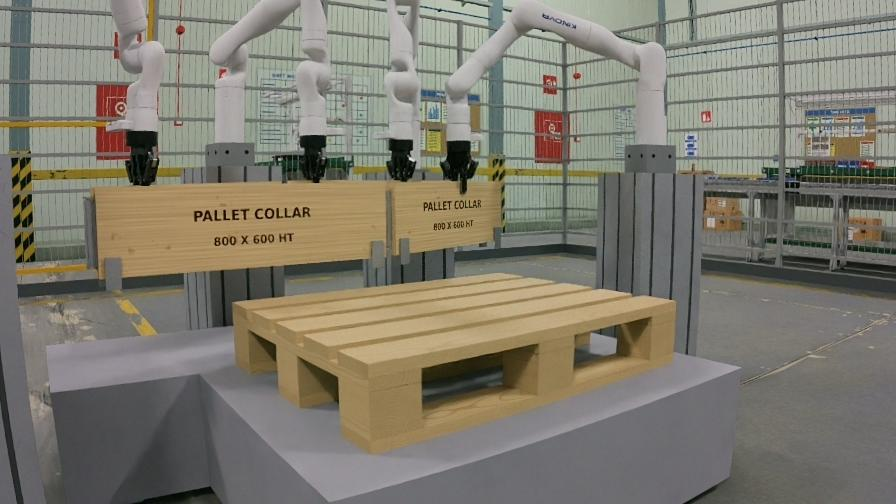

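Emit:
move(
  arm1={"joints": {"joint1_rad": 0.4681, "joint2_rad": 0.9017, "joint4_rad": 1.8787, "joint6_rad": 0.3612, "joint7_rad": -2.5355}, "min_time_s": 3},
  arm2={"joints": {"joint1_rad": -0.2326, "joint2_rad": 1.0768, "joint4_rad": 1.9791, "joint6_rad": 0.0857, "joint7_rad": -0.2855}, "min_time_s": 3},
  arm3={"joints": {"joint1_rad": -0.3219, "joint2_rad": 1.0684, "joint4_rad": 1.7183, "joint6_rad": 0.3549, "joint7_rad": 1.5635}, "min_time_s": 3},
  arm4={"joints": {"joint1_rad": 0.0676, "joint2_rad": 1.2412, "joint4_rad": 1.2276, "joint6_rad": 0.6728, "joint7_rad": 2.4424}, "min_time_s": 3},
  cameras=["cam_high"],
)

Emit:
move(
  arm1={"joints": {"joint1_rad": 0.4813, "joint2_rad": 0.9585, "joint4_rad": 1.6767, "joint6_rad": 0.5064, "joint7_rad": -2.5231}, "min_time_s": 3},
  arm2={"joints": {"joint1_rad": -0.1227, "joint2_rad": 1.0889, "joint4_rad": 1.8634, "joint6_rad": 0.1893, "joint7_rad": -0.1764}, "min_time_s": 3},
  arm3={"joints": {"joint1_rad": -0.0779, "joint2_rad": 1.0487, "joint4_rad": 1.8118, "joint6_rad": 0.2811, "joint7_rad": 2.0228}, "min_time_s": 3},
  arm4={"joints": {"joint1_rad": -0.0716, "joint2_rad": 1.2074, "joint4_rad": 1.3325, "joint6_rad": 0.6017, "joint7_rad": 2.5185}, "min_time_s": 3},
  cameras=["cam_high"],
)

Scene clock: 1293.87 s.
Joint torques (N m): arm1=[1.28 -24.02 1.74 -7.64 1.46 -2.37 0.98] | arm2=[-2.38 -21.22 -4.24 -2.29 0.23 -0.7 -0.16] | arm3=[-3.29 -28.23 -2.07 -2.15 -0.07 1.73 -0.02] | arm4=[3.14 -36.04 2.1 -4.09 1.03 4.33 0.73]
Motor temperatures (°C): arm1=[31 36 26 29 38 33 43] | arm2=[27 37 28 27 33 36 39] | arm3=[28 44 27 31 35 40 35] | arm4=[26 59 25 25 34 40 34]
Flange force (N): arm1=[-7.5 0.9 5.6] | arm2=[-5.8 -0.6 3.9] | arm3=[-4.8 -7.0 19.4] | arm4=[-11.4 -4.4 27.5]
move: arm1 done; arm2 done; arm3 done; arm4 done
Joint velocities: within noise
arm1.joint_positions: joint1_rad=+0.468 joint2_rad=+0.902 joint3_rad=+0.000 joint4_rad=+1.879 joint5_rad=+0.000 joint6_rad=+0.361 joint7_rad=-2.536 gripper_m=+0.019
arm1.joint_status: all done
arm1.hand: x=-0.1692 y=-0.5107 z=+0.6938 quat_wxyz=(+0.000, -1.000, -0.024, +0.000)
arm2.joint_positions: joint1_rad=-0.233 joint2_rad=+1.077 joint3_rad=+0.000 joint4_rad=+1.979 joint5_rad=+0.000 joint6_rad=+0.086 joint7_rad=-0.286 gripper_m=+0.019
arm2.joint_status: all done
arm2.hand: x=+0.1216 y=-0.4965 z=+0.6960 quat_wxyz=(+0.001, +0.025, -1.000, -0.001)
arm3.joint_positions: joint1_rad=-0.322 joint2_rad=+1.068 joint3_rad=+0.000 joint4_rad=+1.718 joint5_rad=+0.000 joint6_rad=+0.355 joint7_rad=+1.564 gripper_m=+0.019
arm3.joint_status: all done
arm3.hand: x=+0.5792 y=-0.2754 z=+0.6904 quat_wxyz=(-0.001, -0.964, -0.267, -0.001)
arm4.joint_positions: joint1_rad=+0.068 joint2_rad=+1.241 joint3_rad=+0.000 joint4_rad=+1.228 joint5_rad=+0.000 joint6_rad=+0.673 joint7_rad=+2.442 gripper_m=+0.019
arm4.joint_status: all done
arm4.hand: x=-0.3494 y=-0.3875 z=+0.6921 quat_wxyz=(+0.005, +0.266, -0.964, +0.001)

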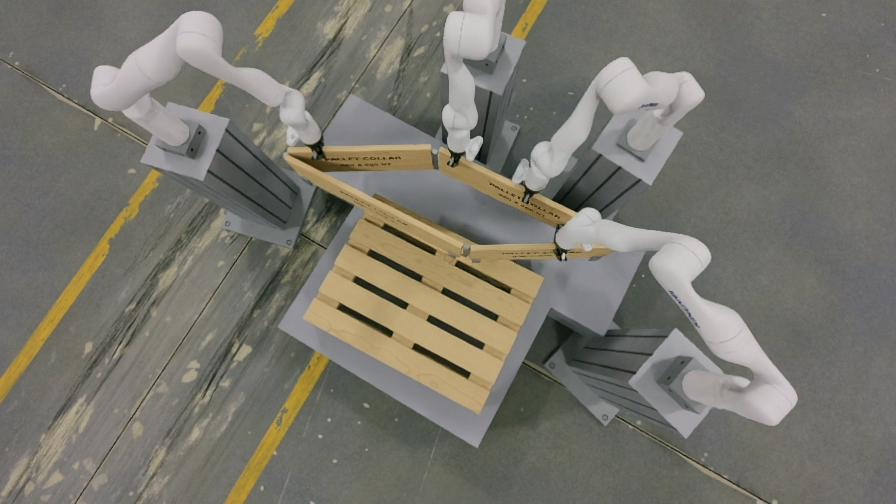

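Scene clock: 1297.23 s.
Joint torques (N m): arm1=[0.02 -25.44 0.05 -9.27 1.11 -2.47 0.99] | arm2=[-1.39 -21.96 -2.93 -2.11 0.16 0.05 -0.15] | arm3=[-2.64 -25.83 -2.14 0.81 0.4 2.57 0.29] | arm4=[2.52 -32.83 1.55 -0.81 1.05 5.25 0.97]
Motor temperatures (°C): arm1=[31 36 26 29 38 33 43] | arm2=[27 37 28 27 33 36 39] | arm3=[28 44 27 31 35 40 35] | arm4=[26 59 25 25 34 40 34]
Flange force (N): arm1=[-6.1 4.0 3.8] | arm2=[-2.7 0.1 5.0] | arm3=[-5.0 -8.3 19.6] | arm4=[-13.0 -8.8 26.7]
move: arm1 done; arm2 done; arm3 done; arm4 done
Joint velocities: within noise
arm1.joint_positions: joint1_rad=+0.481 joint2_rad=+0.958 joint3_rad=+0.000 joint4_rad=+1.677 joint5_rad=+0.000 joint6_rad=+0.506 joint7_rad=-2.523 gripper_m=+0.019
arm1.joint_status: all done
arm1.hand: x=-0.1344 y=-0.4672 z=+0.6938 quat_wxyz=(+0.000, -1.000, -0.024, +0.000)
arm2.joint_positions: joint1_rad=-0.123 joint2_rad=+1.089 joint3_rad=+0.000 joint4_rad=+1.863 joint5_rad=+0.000 joint6_rad=+0.189 joint7_rad=-0.176 gripper_m=+0.019
arm2.joint_status: all done
arm2.hand: x=+0.1566 y=-0.4533 z=+0.6960 quat_wxyz=(+0.001, +0.024, -1.000, -0.001)
arm3.joint_positions: joint1_rad=-0.078 joint2_rad=+1.049 joint3_rad=+0.000 joint4_rad=+1.812 joint5_rad=+0.000 joint6_rad=+0.281 joint7_rad=+2.023 gripper_m=+0.019
arm3.joint_status: all done
arm3.hand: x=+0.5616 y=-0.1592 z=+0.6903 quat_wxyz=(-0.001, -0.930, -0.369, -0.001)
arm4.joint_positions: joint1_rad=-0.072 joint2_rad=+1.207 joint3_rad=+0.000 joint4_rad=+1.332 joint5_rad=+0.000 joint6_rad=+0.602 joint7_rad=+2.518 gripper_m=+0.019
arm4.joint_status: all done
arm4.hand: x=-0.3469 y=-0.3043 z=+0.6918 quat_wxyz=(+0.005, +0.368, -0.930, +0.000)

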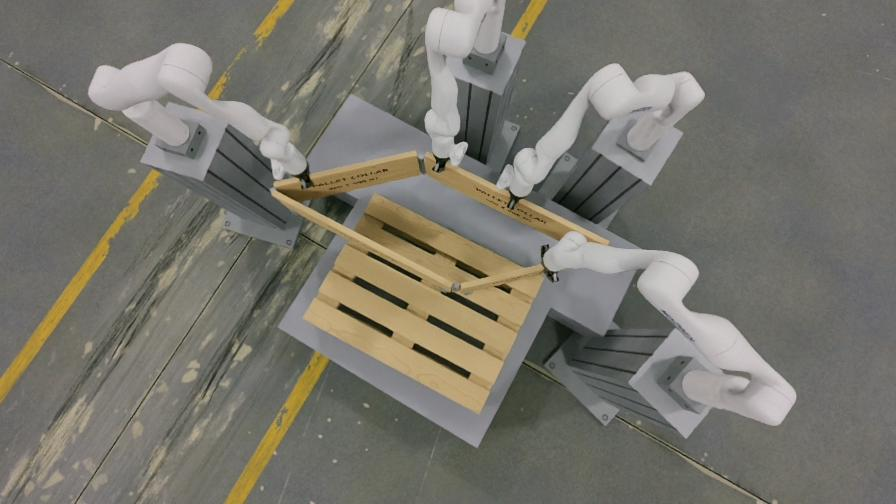

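Emit:
move(
  arm1={"joints": {"joint1_rad": 0.4925, "joint2_rad": 1.0312, "joint4_rad": 1.4553, "joint6_rad": 0.6551, "joint7_rad": -2.5127}, "min_time_s": 3},
  arm2={"joints": {"joint1_rad": -0.0292, "joint2_rad": 1.1117, "joint4_rad": 1.7286, "joint6_rad": 0.3013, "joint7_rad": -0.0837}, "min_time_s": 3},
  arm3={"joints": {"joint1_rad": 0.1559, "joint2_rad": 1.0621, "joint4_rad": 1.7474, "joint6_rad": 0.3321, "joint7_rad": 2.4719}, "min_time_s": 3},
  arm4={"joints": {"joint1_rad": -0.2029, "joint2_rad": 1.1837, "joint4_rad": 1.4115, "joint6_rad": 0.5464, "joint7_rad": 2.6025}, "min_time_s": 3},
  cameras=[],
)

Emit:
move(
  arm1={"joints": {"joint1_rad": 0.5014, "joint2_rad": 1.1230, "joint4_rad": 1.2020, "joint6_rad": 0.8166, "joint7_rad": -2.5045}, "min_time_s": 3},
  arm2={"joints": {"joint1_rad": 0.0500, "joint2_rad": 1.1470, "joint4_rad": 1.5722, "joint6_rad": 0.4224, "joint7_rad": -0.0052}, "min_time_s": 3},
  arm3={"joints": {"joint1_rad": 0.3318, "joint2_rad": 1.1083, "joint4_rad": 1.5607, "joint6_rad": 0.4726, "joint7_rad": 2.8632}, "min_time_s": 3},
  arm4={"joints": {"joint1_rad": -0.3241, "joint2_rad": 1.1666, "joint4_rad": 1.4703, "joint6_rad": 0.5047, "joint7_rad": 2.6967}, "min_time_s": 3},
  cameras=["cam_high"],
)

Emit:
move(
  arm1={"joints": {"joint1_rad": 0.5089, "joint2_rad": 1.2439, "joint4_rad": 0.8916, "joint6_rad": 1.0061, "joint7_rad": -2.4978}, "min_time_s": 3},
  arm2={"joints": {"joint1_rad": 0.1170, "joint2_rad": 1.1963, "joint4_rad": 1.3929, "joint6_rad": 0.5524, "joint7_rad": 0.0610}, "min_time_s": 3},
  arm3={"joints": {"joint1_rad": 0.4419, "joint2_rad": 1.1916, "joint4_rad": 1.2876, "joint6_rad": 0.6624, "joint7_rad": 3.1886}, "min_time_s": 3},
  arm4={"joints": {"joint1_rad": -0.4307, "joint2_rad": 1.1543, "joint4_rad": 1.5153, "joint6_rad": 0.4720, "joint7_rad": 2.8054}, "min_time_s": 3},
  cameras=["cam_high"],
)

Emit:
move(
  arm1={"joints": {"joint1_rad": 0.5122, "joint2_rad": 1.3254, "joint4_rad": 0.6904, "joint6_rad": 1.1258, "joint7_rad": -2.4949}, "min_time_s": 2},
  arm2={"joints": {"joint1_rad": 0.1466, "joint2_rad": 1.2272, "joint4_rad": 1.2921, "joint6_rad": 0.6223, "joint7_rad": 0.0902}, "min_time_s": 2},
  arm3={"joints": {"joint1_rad": 0.4766, "joint2_rad": 1.2478, "joint4_rad": 1.1239, "joint6_rad": 0.7699, "joint7_rad": 3.3309}, "min_time_s": 2},
  arm4={"joints": {"joint1_rad": -0.4779, "joint2_rad": 1.1492, "joint4_rad": 1.5342, "joint6_rad": 0.4582, "joint7_rad": 2.8658}, "min_time_s": 2},
  cameras=["cam_high"],
)

Scene clock: 1354.87 s.
Joint torques (N m): arm1=[-0.72 -27.7 -0.98 -11.17 0.68 -3.04 0.9] | arm2=[-0.89 -23.48 -2.14 -2.45 -0.06 0.68 -0.13] | arm3=[-1.59 -25.99 -0.86 1.15 0.73 3.17 0.57] | arm4=[2.36 -29.16 1.03 2.58 0.67 6.6 0.86]
Motor temperatures (°C): arm1=[31 36 26 29 38 33 43] | arm2=[27 36 28 27 33 36 39] | arm3=[28 42 27 31 35 40 35] | arm4=[26 56 25 25 34 40 34]
Flange force (N): arm1=[-5.7 6.3 2.9] | arm2=[-1.5 0.9 6.9] | arm3=[-4.3 -9.3 19.6] | arm4=[-13.4 -12.7 25.1]
move: arm1 done; arm2 done; arm3 done; arm4 done
Joint velocities: within noise
arm1.joint_positions: joint1_rad=+0.492 joint2_rad=+1.031 joint3_rad=+0.000 joint4_rad=+1.455 joint5_rad=+0.000 joint6_rad=+0.655 joint7_rad=-2.513 gripper_m=+0.019
arm1.joint_status: all done
arm1.hand: x=-0.0993 y=-0.4239 z=+0.6937 quat_wxyz=(+0.000, -1.000, -0.024, +0.000)
arm2.joint_positions: joint1_rad=-0.029 joint2_rad=+1.112 joint3_rad=+0.000 joint4_rad=+1.729 joint5_rad=+0.000 joint6_rad=+0.301 joint7_rad=-0.084 gripper_m=+0.019
arm2.joint_status: all done
arm2.hand: x=+0.1917 y=-0.4103 z=+0.6960 quat_wxyz=(+0.001, +0.024, -1.000, -0.001)
arm3.joint_positions: joint1_rad=+0.156 joint2_rad=+1.062 joint3_rad=+0.000 joint4_rad=+1.747 joint5_rad=+0.000 joint6_rad=+0.332 joint7_rad=+2.472 gripper_m=+0.019
arm3.joint_status: all done
arm3.hand: x=+0.5298 y=-0.0558 z=+0.6901 quat_wxyz=(-0.001, -0.885, -0.466, -0.001)
arm4.joint_positions: joint1_rad=-0.203 joint2_rad=+1.184 joint3_rad=+0.000 joint4_rad=+1.411 joint5_rad=+0.000 joint6_rad=+0.546 joint7_rad=+2.603 gripper_m=+0.019
arm4.joint_status: all done
arm4.hand: x=-0.3523 y=-0.2292 z=+0.6914 quat_wxyz=(+0.005, +0.466, -0.885, +0.000)

Scene clock: 1358.20 s.
Joint torques (N m): arm1=[-1.43 -27.96 -1.76 -12.09 0.31 -3.79 0.93] | arm2=[-0.53 -27.43 -1.5 -4.47 0 0.49 -0.02] | arm3=[-1.32 -27.68 -0.54 -0.42 0.77 3.52 0.8] | arm4=[1.42 -27.75 0.04 4.58 0.46 7.47 0.9]
Motor temperatures (°C): arm1=[31 36 26 29 38 33 43] | arm2=[27 36 28 27 33 36 39] | arm3=[28 41 27 31 35 40 35] | arm4=[26 56 25 25 34 40 34]
Flange force (N): arm1=[-5.6 7.9 -1.5] | arm2=[-0.6 0.7 11.1] | arm3=[-1.5 -10.2 18.5] | arm4=[-11.6 -16.3 26.0]
move: arm1 done; arm2 done; arm3 done; arm4 done
Joint velocities: within noise
arm1.joint_positions: joint1_rad=+0.501 joint2_rad=+1.123 joint3_rad=+0.000 joint4_rad=+1.202 joint5_rad=+0.000 joint6_rad=+0.817 joint7_rad=-2.504 gripper_m=+0.019
arm1.joint_status: all done
arm1.hand: x=-0.0642 y=-0.3804 z=+0.6938 quat_wxyz=(+0.000, -1.000, -0.023, +0.000)
arm2.joint_positions: joint1_rad=+0.050 joint2_rad=+1.147 joint3_rad=+0.000 joint4_rad=+1.572 joint5_rad=+0.000 joint6_rad=+0.422 joint7_rad=-0.005 gripper_m=+0.019
arm2.joint_status: all done
arm2.hand: x=+0.2267 y=-0.3669 z=+0.6960 quat_wxyz=(+0.001, +0.024, -1.000, -0.001)
arm3.joint_positions: joint1_rad=+0.332 joint2_rad=+1.108 joint3_rad=+0.000 joint4_rad=+1.561 joint5_rad=+0.000 joint6_rad=+0.473 joint7_rad=+2.863 gripper_m=+0.019
arm3.joint_status: all done
arm3.hand: x=+0.4863 y=+0.0319 z=+0.6900 quat_wxyz=(-0.001, -0.829, -0.559, -0.001)
arm4.joint_positions: joint1_rad=-0.324 joint2_rad=+1.167 joint3_rad=+0.000 joint4_rad=+1.470 joint5_rad=+0.000 joint6_rad=+0.505 joint7_rad=+2.697 gripper_m=+0.019
arm4.joint_status: all done
arm4.hand: x=-0.3633 y=-0.1631 z=+0.6913 quat_wxyz=(+0.005, +0.558, -0.830, -0.001)

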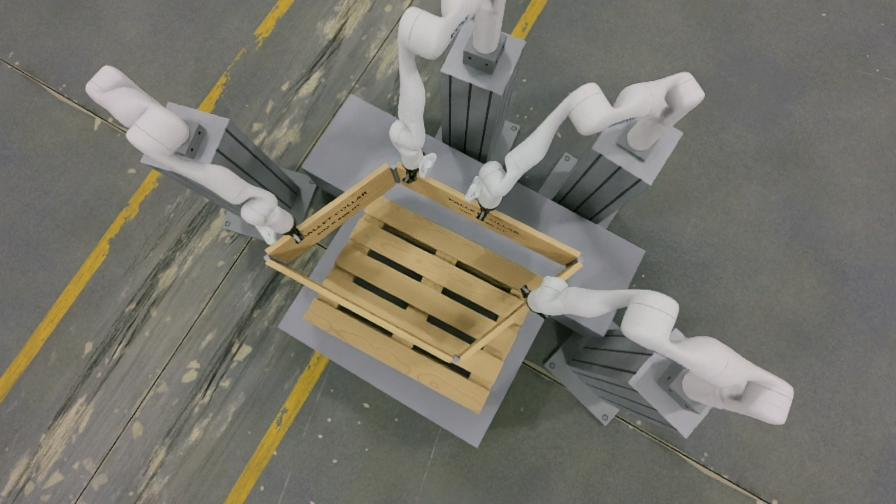

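Scene clock: 1361.53 s.
Joint torques (N m): arm1=[-1.55 -28.21 -1.89 -12.92 0.06 -4.88 0.95] | arm2=[-1.12 -31.27 -2.11 -7.21 -0.28 0.13 0.05] | arm3=[-1.59 -29.27 -1.03 -1.39 0.58 4.72 1.03] | arm4=[0.73 -27.13 -0.6 6.54 0.34 8.41 0.89]
Motor temperatures (°C): arm1=[31 36 26 29 38 33 43] | arm2=[27 37 28 27 33 36 39] | arm3=[28 41 27 31 35 40 35] | arm4=[26 56 25 25 34 40 34]
Flange force (N): arm1=[-6.6 9.4 -5.7] | arm2=[-1.4 -1.3 13.5] | arm3=[1.9 -11.8 17.8] | arm4=[-9.4 -20.5 28.4]
move: arm1 done; arm2 done; arm3 done; arm4 done
Joint velocities: within noise
arm1.joint_positions: joint1_rad=+0.509 joint2_rad=+1.244 joint3_rad=+0.000 joint4_rad=+0.892 joint5_rad=+0.000 joint6_rad=+1.006 joint7_rad=-2.498 gripper_m=+0.019
arm1.joint_status: all done
arm1.hand: x=-0.0292 y=-0.3371 z=+0.6937 quat_wxyz=(+0.000, -1.000, -0.023, +0.000)
arm2.joint_positions: joint1_rad=+0.117 joint2_rad=+1.196 joint3_rad=+0.000 joint4_rad=+1.393 joint5_rad=+0.000 joint6_rad=+0.552 joint7_rad=+0.061 gripper_m=+0.019
arm2.joint_status: all done
arm2.hand: x=+0.2617 y=-0.3238 z=+0.6961 quat_wxyz=(+0.001, +0.023, -1.000, -0.001)
arm3.joint_positions: joint1_rad=+0.442 joint2_rad=+1.192 joint3_rad=+0.000 joint4_rad=+1.288 joint5_rad=+0.000 joint6_rad=+0.662 joint7_rad=+3.189 gripper_m=+0.019
arm3.joint_status: all done
arm3.hand: x=+0.4351 y=+0.1018 z=+0.6899 quat_wxyz=(-0.001, -0.764, -0.645, +0.000)
arm4.joint_positions: joint1_rad=-0.431 joint2_rad=+1.154 joint3_rad=+0.000 joint4_rad=+1.515 joint5_rad=+0.000 joint6_rad=+0.472 joint7_rad=+2.805 gripper_m=+0.019
arm4.joint_status: all done
arm4.hand: x=-0.3780 y=-0.1076 z=+0.6911 quat_wxyz=(+0.005, +0.644, -0.765, -0.001)

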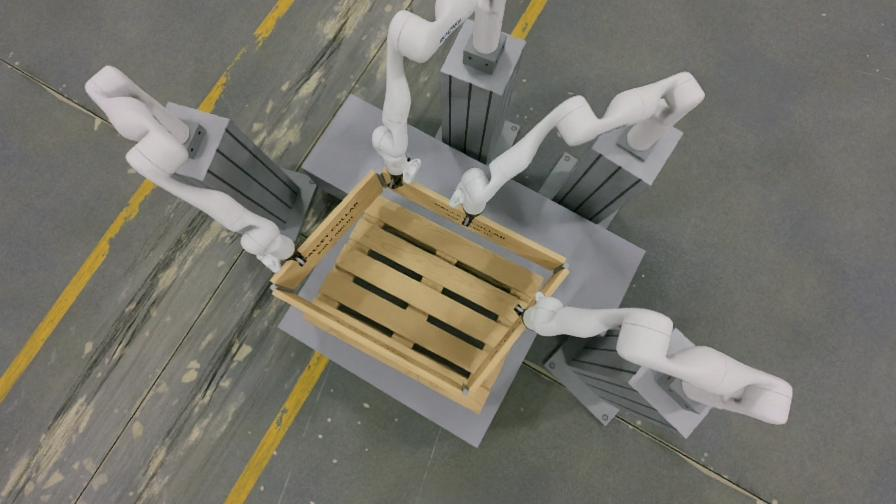

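Scene clock: 1363.87 s.
Joint torques (N m): arm1=[-1.76 -28.42 -1.95 -13.42 -0.06 -5.76 0.96] | arm2=[-1.72 -33.09 -2.48 -8.57 -0.44 -0.01 0.05] | arm3=[-2.39 -29.71 -1.67 -1.32 0.19 5.88 1.14] | arm4=[0.47 -26.1 -0.84 8.51 0.35 9.47 0.97]
Motor temperatures (°C): arm1=[31 36 26 29 38 33 43] | arm2=[27 37 28 27 33 36 39] | arm3=[28 41 27 31 35 40 35] | arm4=[26 56 25 25 34 40 34]
Flange force (N): arm1=[-7.4 10.8 -7.9] | arm2=[-2.2 -2.6 14.3] | arm3=[5.0 -12.8 17.9] | arm4=[-8.4 -23.9 29.6]
move: arm1 done; arm2 done; arm3 done; arm4 done
Joint velocities: within noise
arm1.joint_positions: joint1_rad=+0.512 joint2_rad=+1.325 joint3_rad=+0.000 joint4_rad=+0.690 joint5_rad=+0.000 joint6_rad=+1.126 joint7_rad=-2.495 gripper_m=+0.019
arm1.joint_status: all done
arm1.hand: x=-0.0117 y=-0.3154 z=+0.6937 quat_wxyz=(+0.000, -1.000, -0.023, +0.000)
arm2.joint_positions: joint1_rad=+0.147 joint2_rad=+1.227 joint3_rad=+0.000 joint4_rad=+1.292 joint5_rad=+0.000 joint6_rad=+0.622 joint7_rad=+0.090 gripper_m=+0.019
arm2.joint_status: all done
arm2.hand: x=+0.2792 y=-0.3022 z=+0.6961 quat_wxyz=(+0.001, +0.023, -1.000, -0.001)
arm3.joint_positions: joint1_rad=+0.477 joint2_rad=+1.248 joint3_rad=+0.000 joint4_rad=+1.124 joint5_rad=+0.000 joint6_rad=+0.770 joint7_rad=+3.331 gripper_m=+0.019
arm3.joint_status: all done
arm3.hand: x=+0.4081 y=+0.1297 z=+0.6898 quat_wxyz=(-0.001, -0.729, -0.685, +0.000)
arm4.joint_positions: joint1_rad=-0.478 joint2_rad=+1.149 joint3_rad=+0.000 joint4_rad=+1.534 joint5_rad=+0.000 joint6_rad=+0.458 joint7_rad=+2.866 gripper_m=+0.019
arm4.joint_status: all done
arm4.hand: x=-0.3862 y=-0.0838 z=+0.6911 quat_wxyz=(+0.005, +0.684, -0.729, -0.002)

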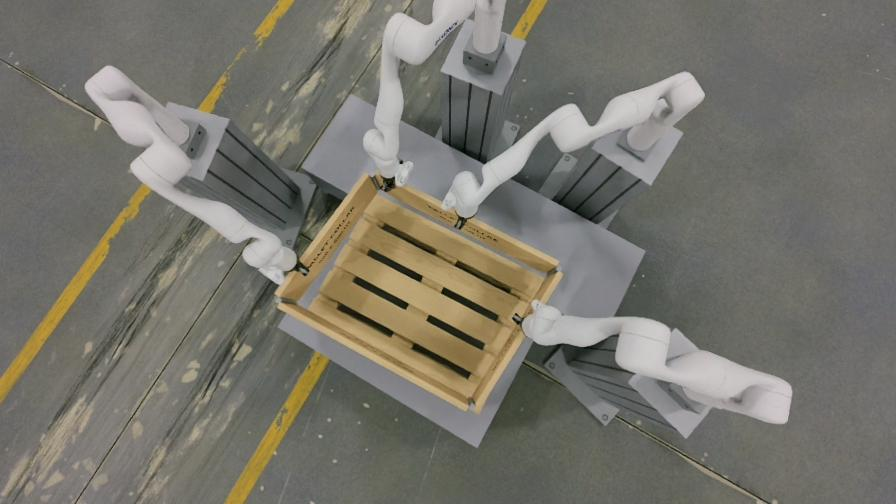

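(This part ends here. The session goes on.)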